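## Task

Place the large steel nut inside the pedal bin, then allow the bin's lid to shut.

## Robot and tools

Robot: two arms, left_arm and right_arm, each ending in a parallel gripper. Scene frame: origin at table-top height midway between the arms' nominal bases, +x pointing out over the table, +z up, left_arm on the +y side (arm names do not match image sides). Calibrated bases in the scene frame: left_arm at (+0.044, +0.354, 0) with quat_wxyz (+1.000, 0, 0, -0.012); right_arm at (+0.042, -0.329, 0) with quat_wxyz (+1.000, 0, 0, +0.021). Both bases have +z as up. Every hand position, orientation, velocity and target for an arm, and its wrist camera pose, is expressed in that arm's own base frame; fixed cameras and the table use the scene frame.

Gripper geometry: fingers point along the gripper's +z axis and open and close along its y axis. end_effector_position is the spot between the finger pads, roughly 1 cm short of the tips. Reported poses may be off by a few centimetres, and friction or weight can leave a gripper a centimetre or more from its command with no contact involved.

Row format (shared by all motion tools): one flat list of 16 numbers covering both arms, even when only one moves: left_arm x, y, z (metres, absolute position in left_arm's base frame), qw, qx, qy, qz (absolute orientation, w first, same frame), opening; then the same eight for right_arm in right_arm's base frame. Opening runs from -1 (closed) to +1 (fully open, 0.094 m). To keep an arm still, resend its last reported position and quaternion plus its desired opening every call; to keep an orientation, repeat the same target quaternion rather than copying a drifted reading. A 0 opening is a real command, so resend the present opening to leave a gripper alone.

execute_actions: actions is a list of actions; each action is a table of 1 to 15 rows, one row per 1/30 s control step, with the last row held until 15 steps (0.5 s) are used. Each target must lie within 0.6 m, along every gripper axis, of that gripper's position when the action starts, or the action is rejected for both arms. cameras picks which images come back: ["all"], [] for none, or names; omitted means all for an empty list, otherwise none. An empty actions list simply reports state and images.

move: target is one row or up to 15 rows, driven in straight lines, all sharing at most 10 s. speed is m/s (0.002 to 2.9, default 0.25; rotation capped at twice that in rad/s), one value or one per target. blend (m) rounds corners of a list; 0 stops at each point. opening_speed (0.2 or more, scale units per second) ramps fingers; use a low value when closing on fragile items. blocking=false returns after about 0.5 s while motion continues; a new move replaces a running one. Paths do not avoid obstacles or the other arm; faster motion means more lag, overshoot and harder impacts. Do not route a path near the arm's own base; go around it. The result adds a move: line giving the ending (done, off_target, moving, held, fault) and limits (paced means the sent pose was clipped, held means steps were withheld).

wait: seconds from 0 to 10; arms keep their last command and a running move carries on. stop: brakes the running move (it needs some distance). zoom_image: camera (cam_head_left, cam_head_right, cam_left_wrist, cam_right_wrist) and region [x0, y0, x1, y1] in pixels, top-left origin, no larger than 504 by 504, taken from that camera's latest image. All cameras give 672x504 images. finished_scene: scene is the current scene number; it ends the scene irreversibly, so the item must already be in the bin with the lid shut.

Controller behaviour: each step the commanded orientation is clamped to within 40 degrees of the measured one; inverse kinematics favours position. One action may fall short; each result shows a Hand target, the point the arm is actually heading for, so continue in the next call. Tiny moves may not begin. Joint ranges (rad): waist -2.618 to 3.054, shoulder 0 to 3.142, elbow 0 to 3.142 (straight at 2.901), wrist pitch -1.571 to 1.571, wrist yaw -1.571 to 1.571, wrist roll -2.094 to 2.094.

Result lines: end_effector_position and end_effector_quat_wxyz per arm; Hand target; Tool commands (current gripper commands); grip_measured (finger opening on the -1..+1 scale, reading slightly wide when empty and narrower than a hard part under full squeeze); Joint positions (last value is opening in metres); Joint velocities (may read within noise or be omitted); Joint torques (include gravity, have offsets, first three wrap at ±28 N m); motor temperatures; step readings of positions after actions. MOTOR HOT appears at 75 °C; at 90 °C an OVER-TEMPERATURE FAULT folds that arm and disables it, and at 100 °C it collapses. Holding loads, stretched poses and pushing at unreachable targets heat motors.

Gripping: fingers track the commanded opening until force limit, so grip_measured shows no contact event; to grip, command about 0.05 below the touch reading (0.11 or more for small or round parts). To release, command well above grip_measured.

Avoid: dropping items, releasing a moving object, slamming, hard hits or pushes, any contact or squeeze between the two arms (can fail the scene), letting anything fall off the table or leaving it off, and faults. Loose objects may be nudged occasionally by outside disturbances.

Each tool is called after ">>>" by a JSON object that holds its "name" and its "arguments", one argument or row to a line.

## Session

>>> {"name": "execute_actions", "arguments": {
  "actions": []
}}

>>> {"name": "zoom_image", "arguments": {
  "camera": "cam_head_left",
  "region": [200, 50, 480, 260]
}}

Scene clock: 0.00 s.
left_arm: end_effector_position=(+0.4145, +0.0118, +0.1435) grip_measured=+1.000 end_effector_quat_wxyz=(+0.633, -0.030, +0.773, -0.003) | right_arm: end_effector_position=(+0.4025, +0.0283, +0.1147) grip_measured=+1.000 end_effector_quat_wxyz=(+0.608, -0.038, +0.792, +0.047)
Joint positions: left_arm=[0.021 1.512 0.422 0.892 -0.013 -0.047 0.094] | right_arm=[0.025 1.552 0.372 0.919 -0.096 0.003 0.094]
Joint velocities: within noise
Joint torques (N m): no reading
Motor temperatures (°C): left_arm=[22 23 23 21 23 21 22] | right_arm=[21 21 23 21 19 22 23]
Heat: left arm: 23 °C; right arm: 23 °C.
Hand target: left_arm +0.4155, +0.0119, +0.1473; +0.637, -0.030, +0.771, -0.003 | right_arm +0.4049, +0.0285, +0.1226; +0.616, -0.039, +0.785, +0.047
Tool commands: left_gripper/opening=+1.0 right_gripper/opening=+1.0
camera_calibration:
cam_left_wrist: T_world_to_cam=[[0.0475217, -0.99587, 0.0773639, -0.02181], [-0.488628, -0.0907286, -0.867762, 0.364576], [0.871197, 0.00343539, -0.490922, -0.184696], [0, 0, 0, 1]] pos_world=[0.340085, 0.011992, 0.227381]
cam_right_wrist: T_world_to_cam=[[0.0828455, -0.996547, -0.00560154, -0.0100078], [-0.533133, -0.0395704, -0.845106, 0.350443], [0.841965, 0.0729996, -0.53457, -0.173487], [0, 0, 0, 1]] pos_world=[0.333732, 0.0165584, 0.203364]

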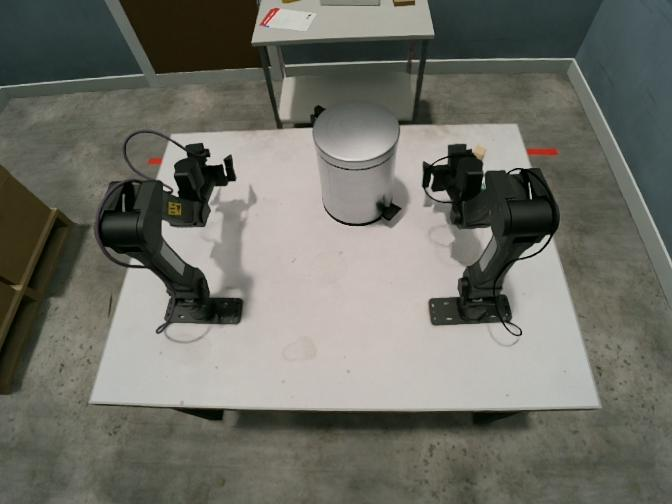

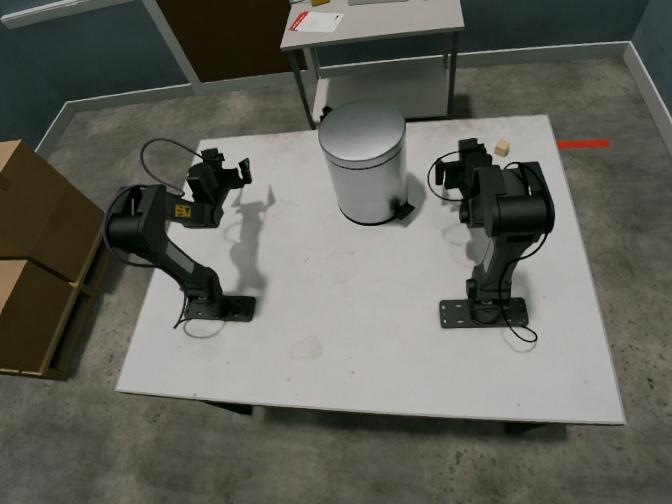

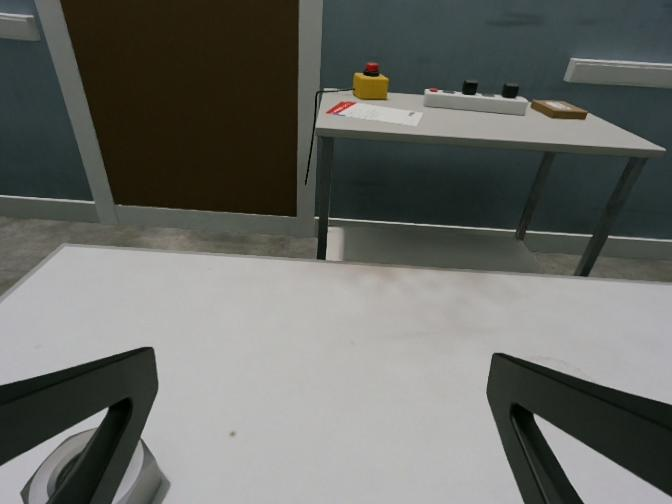

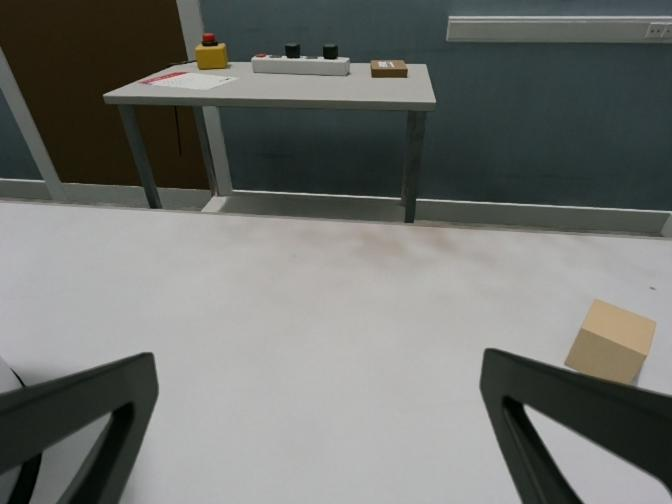

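Scaled by 1.800.

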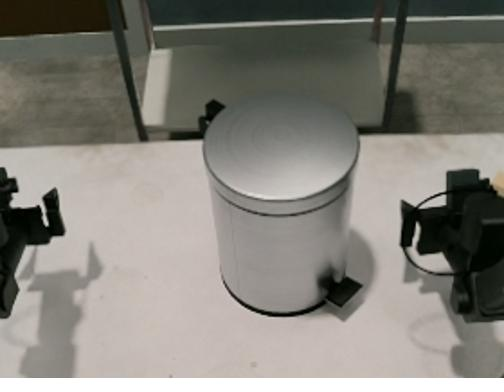

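>>> {"name": "move", "arguments": {
  "target": [0.38,0.10,0.18,0.257,-0.126,0.957,0.034,1,0.245,0.128,0.15,0.360,-0.316,0.868,0.131,-0.95],
  "cameras": ["all"]
}}

Scene clock: 17.77 s.
left_arm: end_effector_position=(+0.3763, +0.0958, +0.1741) grip_measured=+1.000 end_effector_quat_wxyz=(+0.254, -0.128, +0.958, +0.029) | right_arm: end_effector_position=(+0.2418, +0.1246, +0.1339) grip_measured=-0.947 end_effector_quat_wxyz=(+0.341, -0.310, +0.878, +0.129)
Joint positions: left_arm=[0.247 1.545 1.335 -0.842 0.001 -0.018 0.094] | right_arm=[0.295 0.914 0.637 -0.589 -0.272 -0.283 0.002]
Joint torques (N m): left_arm=[0.44 -6.05 8.68 1.11 -0.03 0.11] | right_arm=[0.38 -2.73 8.05 1.37 -0.21 -0.06]
Heat: left arm: 25 °C; right arm: 24 °C.
Hand target: left_arm +0.3798, +0.1000, +0.1799; +0.257, -0.126, +0.957, +0.034 | right_arm +0.2449, +0.1279, +0.1498; +0.360, -0.316, +0.868, +0.131
Off the commanded pose: left_arm 0.008 m, 1 deg | right_arm 0.017 m, 3 deg.
move: off_target (right_arm)
camera_calibration:
cam_left_wrist: T_world_to_cam=[[0.286906, -0.957552, 0.0279002, -0.023923], [-0.936914, -0.286555, -0.200198, 0.451315], [0.199695, 0.0312979, -0.979358, 0.198258], [0, 0, 0, 1]] pos_world=[0.390116, 0.100214, 0.285186]
cam_right_wrist: T_world_to_cam=[[0.618546, -0.785449, 0.0217055, -0.0601856], [-0.703827, -0.566127, -0.429101, 0.335883], [0.349325, 0.250142, -0.902996, 0.11145], [0, 0, 0, 1]] pos_world=[0.234699, 0.115001, 0.246073]

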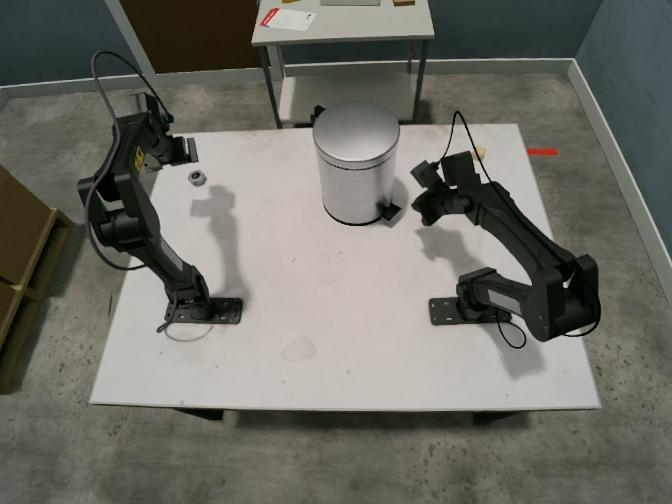

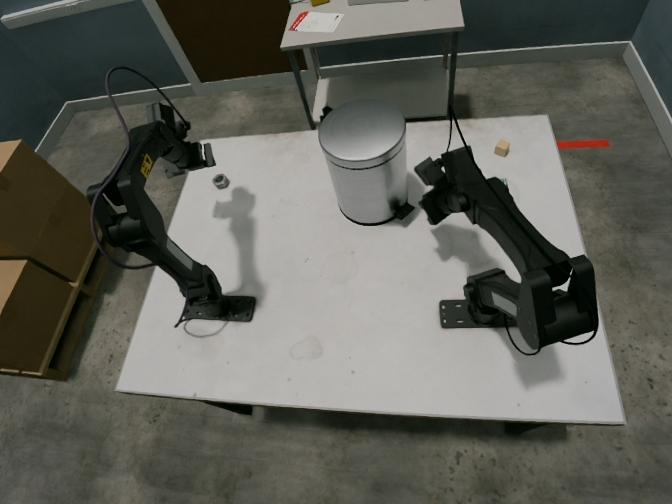

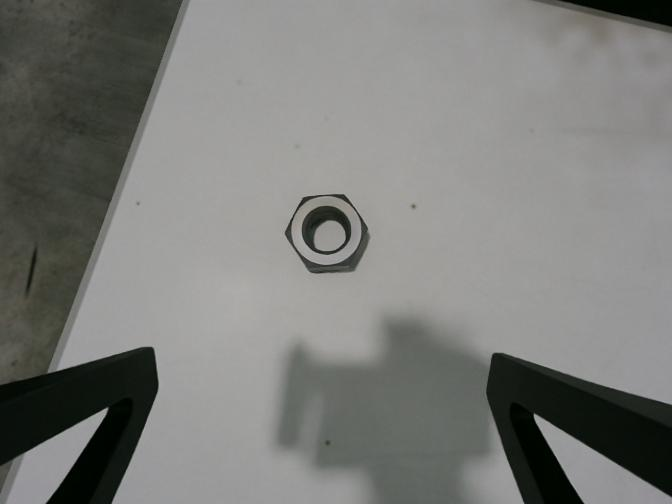

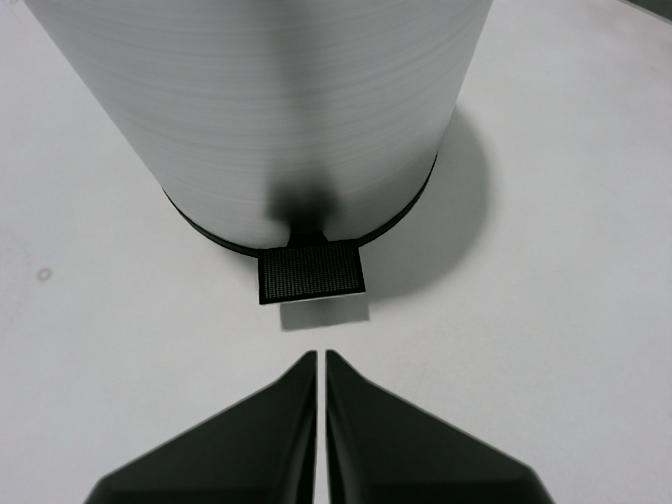

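>>> {"name": "move", "arguments": {
  "target": [
    [0.425,0.124,0.09,0.215,0.110,0.970,-0.024,1,0.283,0.164,0.09,0.360,-0.316,0.868,0.131,-0.95],
    [0.458,0.118,0.022,0.215,0.110,0.970,-0.024,1,0.285,0.166,0.085,0.360,-0.316,0.868,0.131,-0.95]
  ],
  "cameras": ["all"],
  "speed": [0.2,0.08]
}}

Scene clock: 32.57 s.
left_arm: end_effector_position=(+0.4496, +0.1199, +0.0254) grip_measured=+1.000 end_effector_quat_wxyz=(+0.208, +0.109, +0.972, -0.021) | right_arm: end_effector_position=(+0.2844, +0.1645, +0.0863) grip_measured=-0.947 end_effector_quat_wxyz=(+0.357, -0.316, +0.869, +0.131)
Joint positions: left_arm=[0.341 2.062 1.424 -0.569 0.216 0.525 0.094] | right_arm=[0.413 1.212 0.556 -0.156 -0.201 -0.204 0.002]
Joint torques (N m): left_arm=[-0.61 -9.39 6.71 1.18 0.21 -0.06] | right_arm=[0.46 -3.25 4.85 1.62 -0.06 0.05]
Heat: left arm: 26 °C; right arm: 26 °C.
Hand target: left_arm +0.4577, +0.1180, +0.0222; +0.215, +0.110, +0.970, -0.024 | right_arm +0.2849, +0.1659, +0.0850; +0.360, -0.316, +0.868, +0.131
Off the commanded pose: left_arm 0.009 m, 1 deg | right_arm 0.002 m, 0 deg.
move: done
camera_calibration:
cam_left_wrist: T_world_to_cam=[[-0.19116, -0.981501, 0.0106255, 0.200501], [-0.976378, 0.18903, -0.104656, 0.45538], [0.100711, -0.0303805, -0.994452, 0.0894951], [0, 0, 0, 1]] pos_world=[0.473938, 0.11343, 0.134526]
cam_right_wrist: T_world_to_cam=[[0.62805, -0.777413, 0.034382, -0.0592879], [-0.68095, -0.570432, -0.459254, 0.364951], [0.376643, 0.265022, -0.887639, 0.0319546], [0, 0, 0, 1]] pos_world=[0.273714, 0.15362, 0.198008]

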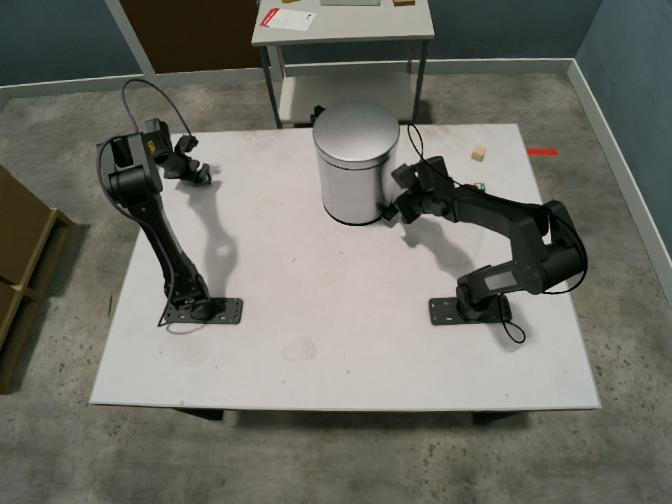

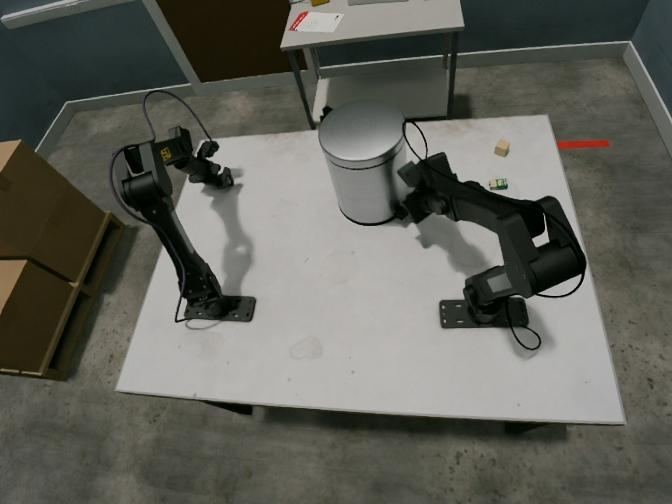

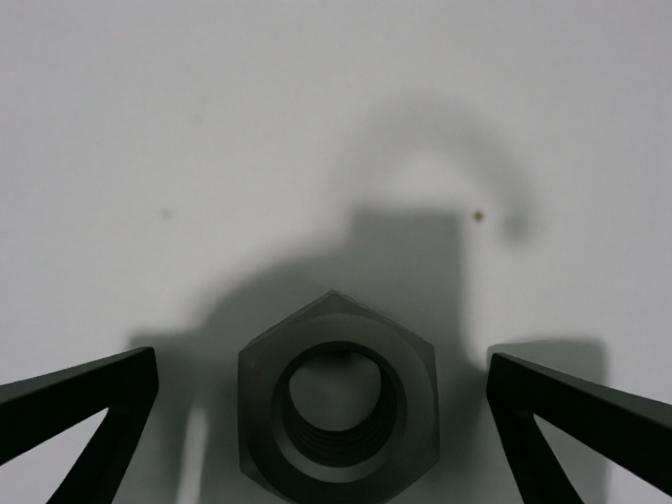

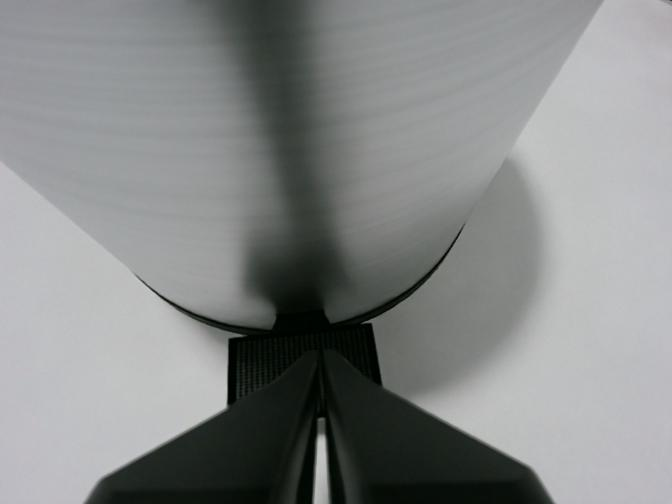

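>>> {"name": "move", "arguments": {
  "target": [
    [0.458,0.118,0.017,0.215,0.110,0.970,-0.024,1,0.285,0.166,0.085,0.360,-0.316,0.868,0.131,-0.95],
    [0.458,0.118,0.017,0.215,0.110,0.970,-0.024,-0.15,0.285,0.166,0.085,0.360,-0.316,0.868,0.131,-0.95],
    [0.42,0.10,0.15,0.215,0.110,0.970,-0.024,-0.15,0.285,0.166,0.085,0.360,-0.316,0.868,0.131,-0.95]
  ],
  "opening_speed": 0.8,
  "speed": [0.08,0.1,0.2],
  "cameras": ["cam_left_wrist"]
}}

>>> {"name": "move", "arguments": {
  "target": [
    [0.35,-0.0,0.36,0.356,0.1,0.92,-0.05,-0.15,0.282,0.163,0.065,0.360,-0.316,0.868,0.131,-0.95],
    [0.27,-0.24,0.40,0.356,0.339,0.859,-0.140,-0.15,0.275,0.157,0.0,0.360,-0.316,0.868,0.131,-0.95]
  ],
  "speed": [0.2,0.2],
  "blend": 0.02,
  "cameras": ["all"]
}}

Scene clock: 52.80 s.
left_arm: end_effector_position=(+0.4125, +0.1027, +0.1293) grip_measured=-0.038 end_effector_quat_wxyz=(+0.189, +0.107, +0.976, -0.029) | right_arm: end_effector_position=(+0.2845, +0.1645, +0.0864) grip_measured=-0.947 end_effector_quat_wxyz=(+0.357, -0.316, +0.869, +0.131)
Joint positions: left_arm=[0.329 1.853 1.57 -0.962 0.21 0.513 0.045] | right_arm=[0.413 1.212 0.556 -0.156 -0.201 -0.204 0.002]
Joint torques (N m): left_arm=[-0.62 -12.27 8.27 0.9 0.24 -0.05] | right_arm=[0.5 -3.19 4.88 1.59 -0.06 0.05]
Heat: left arm: 26 °C; right arm: 25 °C.
Hand target: left_arm +0.4195, +0.0999, +0.1498; +0.215, +0.110, +0.970, -0.024 | right_arm +0.2849, +0.1659, +0.0849; +0.360, -0.316, +0.868, +0.131
Off the commanded pose: left_arm 0.022 m, 3 deg | right_arm 0.002 m, 0 deg.
move: off_target (left_arm)
camera_calibration:
cam_left_wrist: T_world_to_cam=[[-0.188768, -0.981574, 0.0296626, 0.171977], [-0.98012, 0.186437, -0.0678757, 0.430397], [0.0610948, -0.0418856, -0.997253, 0.213984], [0, 0, 0, 1]] pos_world=[0.441231, 0.097529, 0.237508]
Images, in order (width x height): cam_left_wrist 672x504.

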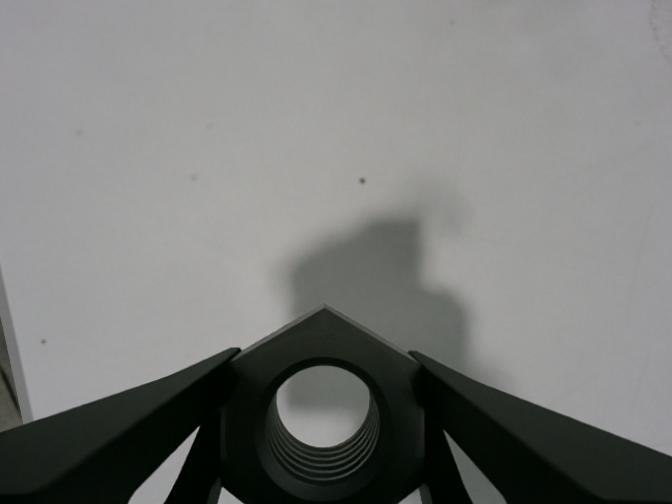

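Scene clock: 56.10 s.
left_arm: end_effector_position=(+0.2675, -0.2382, +0.3862) grip_measured=-0.038 end_effector_quat_wxyz=(+0.335, +0.346, +0.866, -0.133) | right_arm: end_effector_position=(+0.2861, +0.1662, +0.0283) grip_measured=-0.947 end_effector_quat_wxyz=(+0.404, -0.316, +0.846, +0.145)
Joint positions: left_arm=[-0.716 1.58 2.178 -1.431 0.029 0.033 0.045] | right_arm=[0.398 1.421 0.31 0.403 -0.235 -0.21 0.002]
Joint torques (N m): left_arm=[-0.24 -5.61 7.42 1.67 -0.02 -0.08] | right_arm=[-0.01 -0.72 3.22 1.16 0.14 -0.06]
Heat: left arm: 26 °C; right arm: 25 °C.
Hand target: left_arm +0.2697, -0.2397, +0.3999; +0.356, +0.339, +0.859, -0.140 | right_arm +0.2731, +0.1562, +0.0022; +0.360, -0.317, +0.868, +0.131
Off the commanded pose: left_arm 0.014 m, 3 deg | right_arm 0.032 m, 6 deg.
move: off_target (left_arm, right_arm)
camera_calibration:
cam_left_wrist: T_world_to_cam=[[-0.670614, -0.741433, 0.0235327, -0.00912118], [-0.682997, 0.604759, -0.409611, 0.5214], [0.289468, -0.290764, -0.911957, 0.311453], [0, 0, 0, 1]] pos_world=[0.259842, -0.231525, 0.497818]
cam_right_wrist: T_world_to_cam=[[0.634778, -0.771395, 0.0447922, -0.0602082], [-0.628411, -0.549111, -0.550978, 0.324477], [0.449617, 0.321601, -0.833317, -0.0523014], [0, 0, 0, 1]] pos_world=[0.265639, 0.148549, 0.137893]

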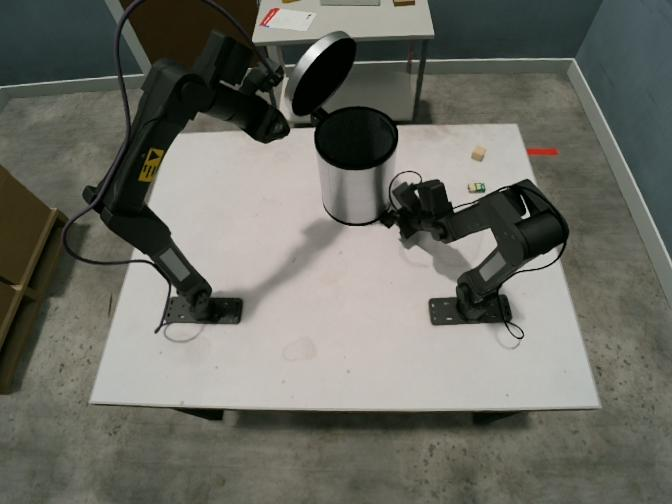

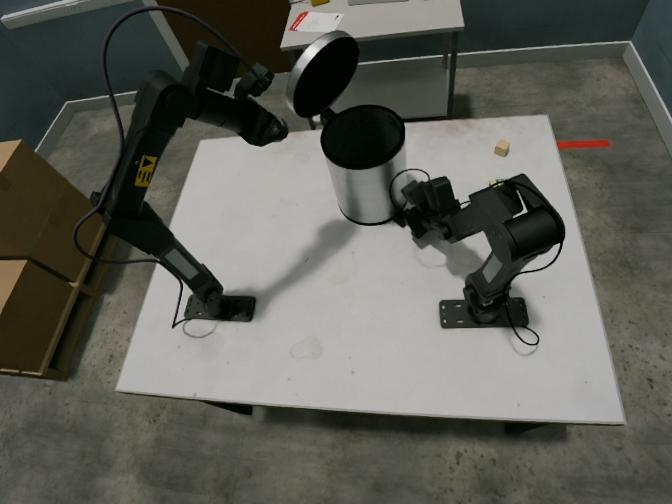

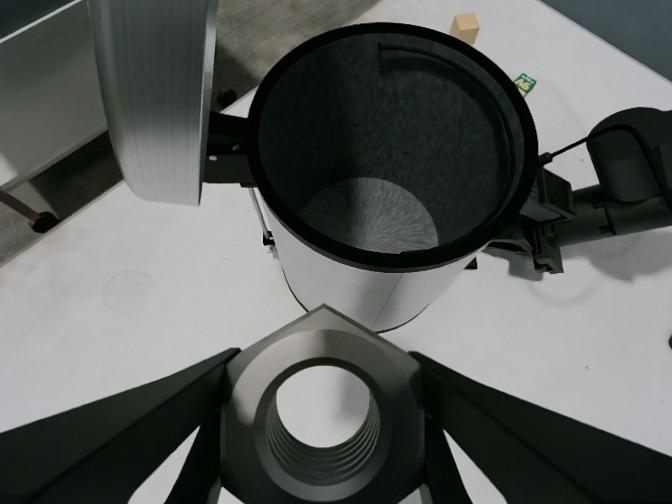

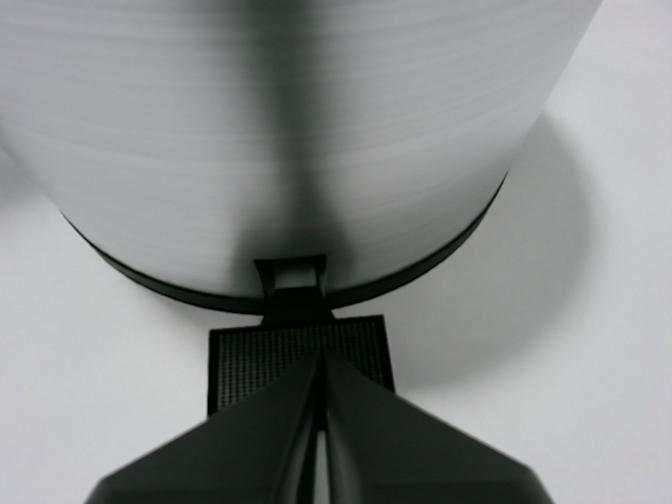

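>>> {"name": "move", "arguments": {
  "target": [
    [0.365,-0.395,0.36,0.198,0.389,0.895,-0.086,-0.15,0.275,0.157,0.0,0.360,-0.316,0.868,0.131,-0.95],
    [0.375,-0.405,0.20,0.198,0.389,0.895,-0.086,-0.15,0.275,0.157,0.0,0.360,-0.316,0.868,0.131,-0.95]
  ],
  "speed": 0.15,
  "cameras": ["all"]
}}

Scene clock: 68.17 s.
left_arm: end_effector_position=(+0.3728, -0.4001, +0.1897) grip_measured=-0.038 end_effector_quat_wxyz=(+0.198, +0.391, +0.895, -0.086) | right_arm: end_effector_position=(+0.2861, +0.1662, +0.0283) grip_measured=-0.947 end_effector_quat_wxyz=(+0.404, -0.317, +0.846, +0.145)
Joint positions: left_arm=[-0.822 2.497 2.834 -1.473 0.001 0.003 0.045] | right_arm=[0.398 1.421 0.31 0.403 -0.235 -0.21 0.002]
Joint torques (N m): left_arm=[-0.46 -14.04 7.87 1.15 -0.02 -0.07] | right_arm=[-0.03 -0.66 3.21 1.16 0.13 -0.08]
Heat: left arm: 26 °C; right arm: 24 °C.
Hand target: left_arm +0.3744, -0.4045, +0.1997; +0.214, +0.388, +0.892, -0.093 | right_arm +0.2731, +0.1562, +0.0022; +0.360, -0.316, +0.868, +0.131
Off the commanded pose: left_arm 0.012 m, 0 deg | right_arm 0.032 m, 6 deg.
elbow stopped short (left arm): the move would have taken joint 3 (elbow) straighter than the controller allows.
move: off_target (left_arm, right_arm)
camera_calibration:
cam_left_wrist: T_world_to_cam=[[-0.713462, -0.700525, 0.0153724, -0.0200543], [-0.696964, 0.707233, -0.118585, 0.60167], [0.0721997, -0.0953196, -0.992825, 0.229122], [0, 0, 0, 1]] pos_world=[0.388492, -0.417729, 0.299135]
cam_right_wrist: T_world_to_cam=[[0.63501, -0.771187, 0.045087, -0.0603414], [-0.628167, -0.549454, -0.550915, 0.324454], [0.449631, 0.321515, -0.833343, -0.0522888], [0, 0, 0, 1]] pos_world=[0.265639, 0.14855, 0.137893]

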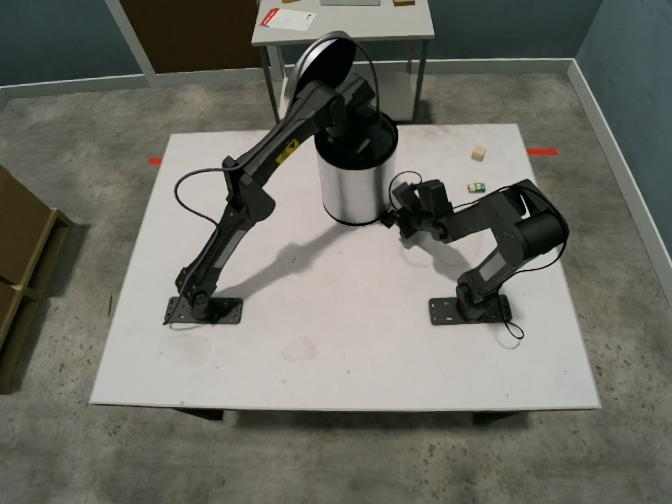

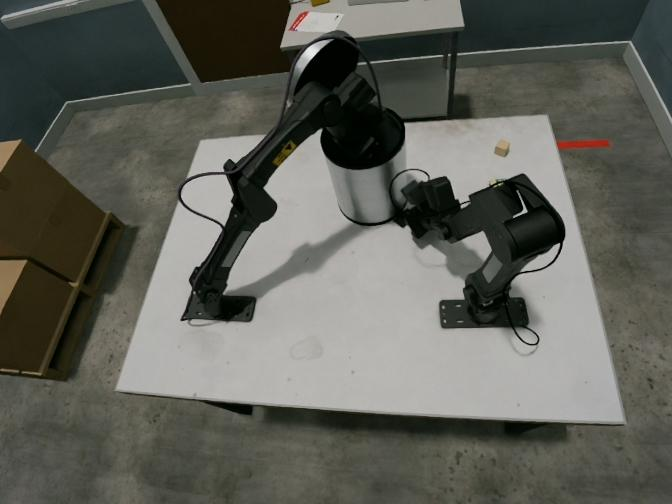

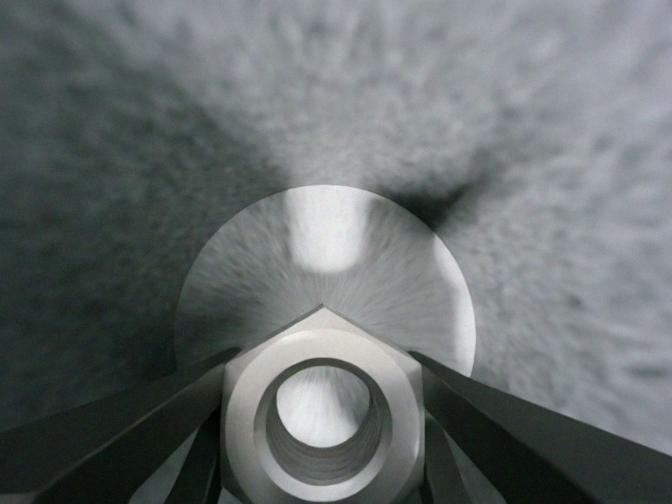

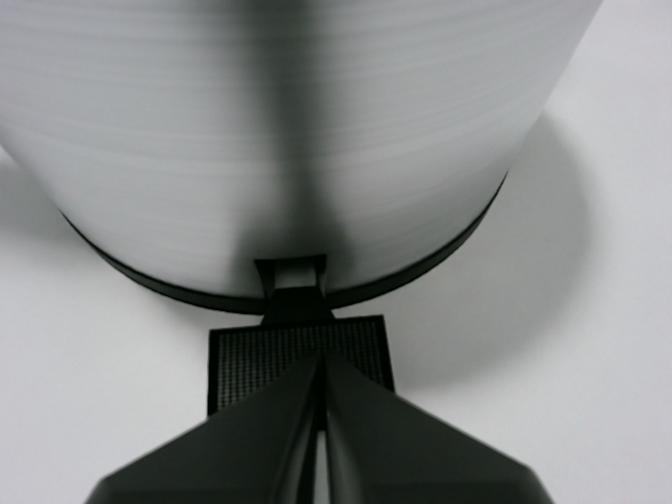

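>>> {"name": "move", "arguments": {
  "target": [
    [0.377,-0.409,0.16,0.198,0.389,0.895,-0.086,-0.15,0.275,0.157,0.0,0.360,-0.316,0.868,0.131,-0.95],
    [0.377,-0.409,0.16,0.198,0.389,0.895,-0.086,0.4,0.275,0.157,0.0,0.360,-0.316,0.868,0.131,-0.95],
    [0.37,-0.40,0.36,0.198,0.389,0.895,-0.086,0.4,0.275,0.157,0.0,0.360,-0.316,0.868,0.131,-0.95],
    [0.26,-0.23,0.38,0.356,0.339,0.859,-0.140,0.4,0.275,0.157,0.0,0.360,-0.316,0.868,0.131,-0.95]
  ],
  "speed": [0.1,0.2,0.2,0.25],
  "cameras": ["all"]
}}

Scene clock: 83.00 s.
left_arm: end_effector_position=(+0.2563, -0.2280, +0.3824) grip_measured=+0.397 end_effector_quat_wxyz=(+0.356, +0.336, +0.861, -0.140) | right_arm: end_effector_position=(+0.2862, +0.1663, +0.0283) grip_measured=-0.947 end_effector_quat_wxyz=(+0.404, -0.317, +0.846, +0.145)
Joint positions: left_arm=[-0.72 1.452 1.993 -1.328 0.019 0.017 0.066] | right_arm=[0.398 1.422 0.31 0.404 -0.235 -0.21 0.002]
Joint torques (N m): left_arm=[0.49 -4.31 4.08 1.73 0.08 0.12] | right_arm=[0.02 -0.69 3.21 1.14 0.14 -0.07]
Heat: left arm: 27 °C; right arm: 24 °C.
Hand target: left_arm +0.2600, -0.2299, +0.3800; +0.356, +0.339, +0.859, -0.140 | right_arm +0.2731, +0.1562, +0.0022; +0.360, -0.316, +0.868, +0.131
Off the commanded pose: left_arm 0.005 m, 0 deg | right_arm 0.032 m, 6 deg.
elbow stopped short (left arm): the move would have taken joint 3 (elbow) straighter than the controller allows.
move: off_target (right_arm); target 2's new opening was sent with left_arm's hand 0.029 m and 5 deg from that target
camera_calibration:
cam_left_wrist: T_world_to_cam=[[-0.660998, -0.749915, 0.0266304, -0.0145758], [-0.677451, 0.581113, -0.450963, 0.515044], [0.322708, -0.316127, -0.892145, 0.292321], [0, 0, 0, 1]] pos_world=[0.244948, -0.217819, 0.493446]
cam_right_wrist: T_world_to_cam=[[0.635142, -0.771053, 0.0455226, -0.0604382], [-0.627751, -0.549642, -0.5512, 0.324475], [0.450025, 0.321513, -0.83313, -0.0525826], [0, 0, 0, 1]] pos_world=[0.26574, 0.14865, 0.137794]

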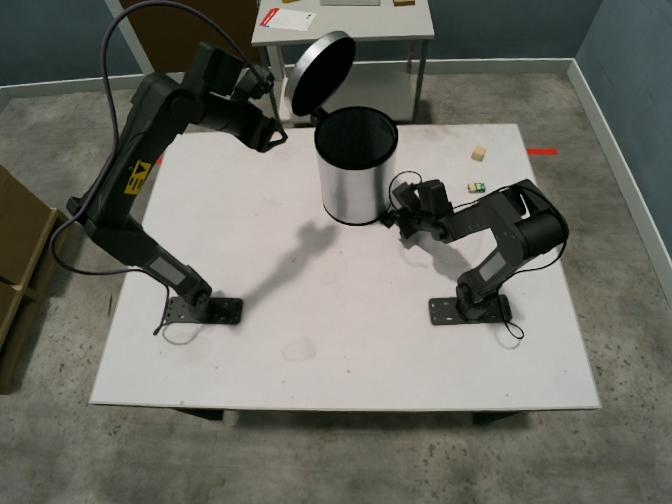

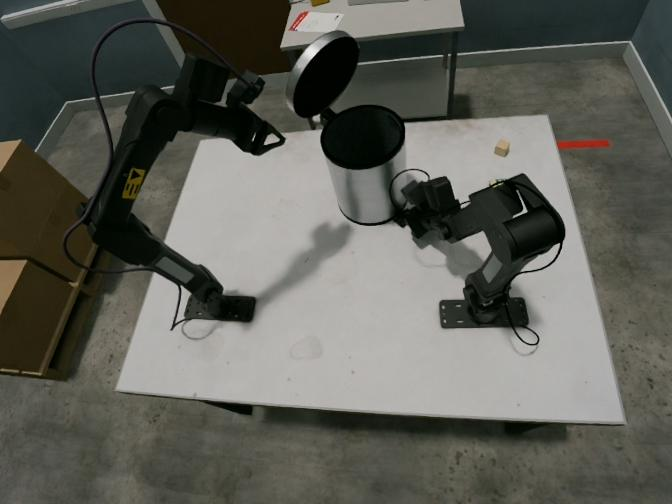

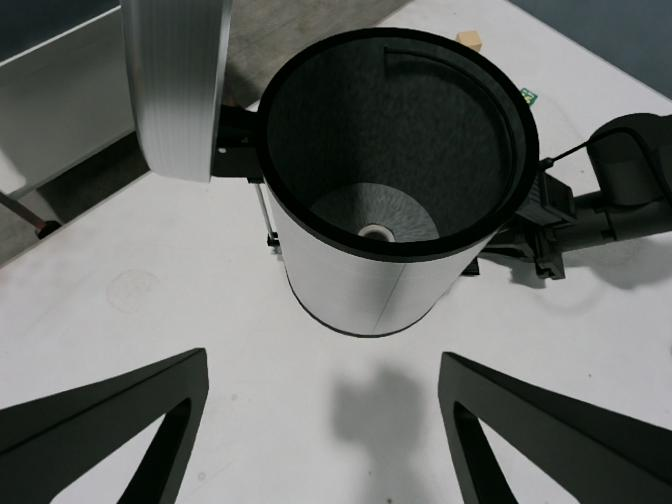

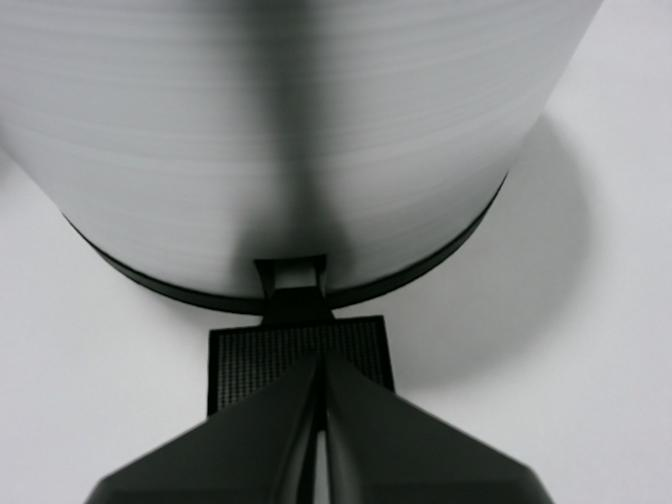

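Nut in the bin. Release pedal.

>>> {"name": "move", "arguments": {
  "target": [
    [0.26,-0.23,0.38,0.356,0.339,0.859,-0.140,0.4,0.276,0.158,0.085,0.360,-0.316,0.868,0.131,-0.95],
    [0.26,-0.23,0.38,0.356,0.339,0.859,-0.140,0.4,0.24,0.13,0.12,0.360,-0.316,0.868,0.131,-0.95]
  ],
  "speed": [0.04,0.15],
  "cameras": ["cam_left_wrist"]
}}

Scene clock: 92.43 s.
left_arm: end_effector_position=(+0.2564, -0.2283, +0.3827) grip_measured=+0.397 end_effector_quat_wxyz=(+0.356, +0.337, +0.860, -0.140) | right_arm: end_effector_position=(+0.2355, +0.1274, +0.1059) grip_measured=-0.947 end_effector_quat_wxyz=(+0.344, -0.313, +0.876, +0.127)
Joint positions: left_arm=[-0.72 1.452 1.993 -1.327 0.02 0.017 0.066] | right_arm=[0.327 0.894 0.514 -0.474 -0.249 -0.265 0.002]
Joint torques (N m): left_arm=[0.53 -4.34 4.07 1.73 0.09 0.12] | right_arm=[-0.35 -2.15 7.86 1.31 -0.29 -0.06]
Heat: left arm: 26 °C; right arm: 24 °C.
Hand target: left_arm +0.2600, -0.2299, +0.3801; +0.356, +0.339, +0.859, -0.140 | right_arm +0.2399, +0.1300, +0.1199; +0.360, -0.316, +0.868, +0.131
Off the commanded pose: left_arm 0.005 m, 0 deg | right_arm 0.015 m, 2 deg.
move: off_target (right_arm)
camera_calibration:
cam_left_wrist: T_world_to_cam=[[-0.661644, -0.749334, 0.0269428, -0.0145263], [-0.676535, 0.581099, -0.452354, 0.515651], [0.323308, -0.317525, -0.891431, 0.291664], [0, 0, 0, 1]] pos_world=[0.244948, -0.217919, 0.493647]
Images, in order (width x height): cam_left_wrist 672x504.

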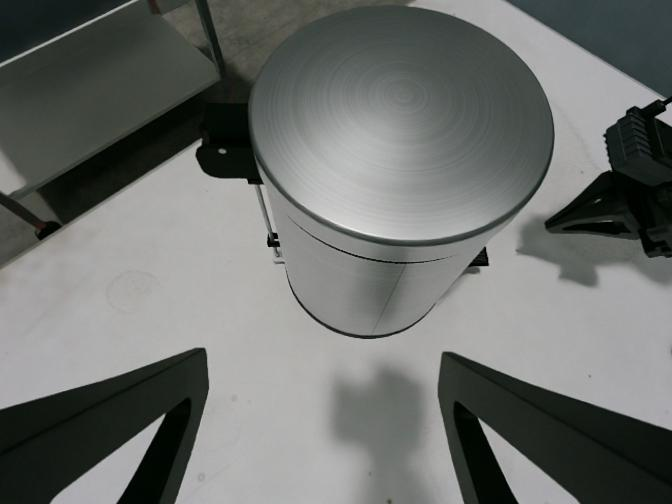

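>>> {"name": "finished_scene", "arguments": {
  "scene": 3
}}

The scene is finished: the task was done.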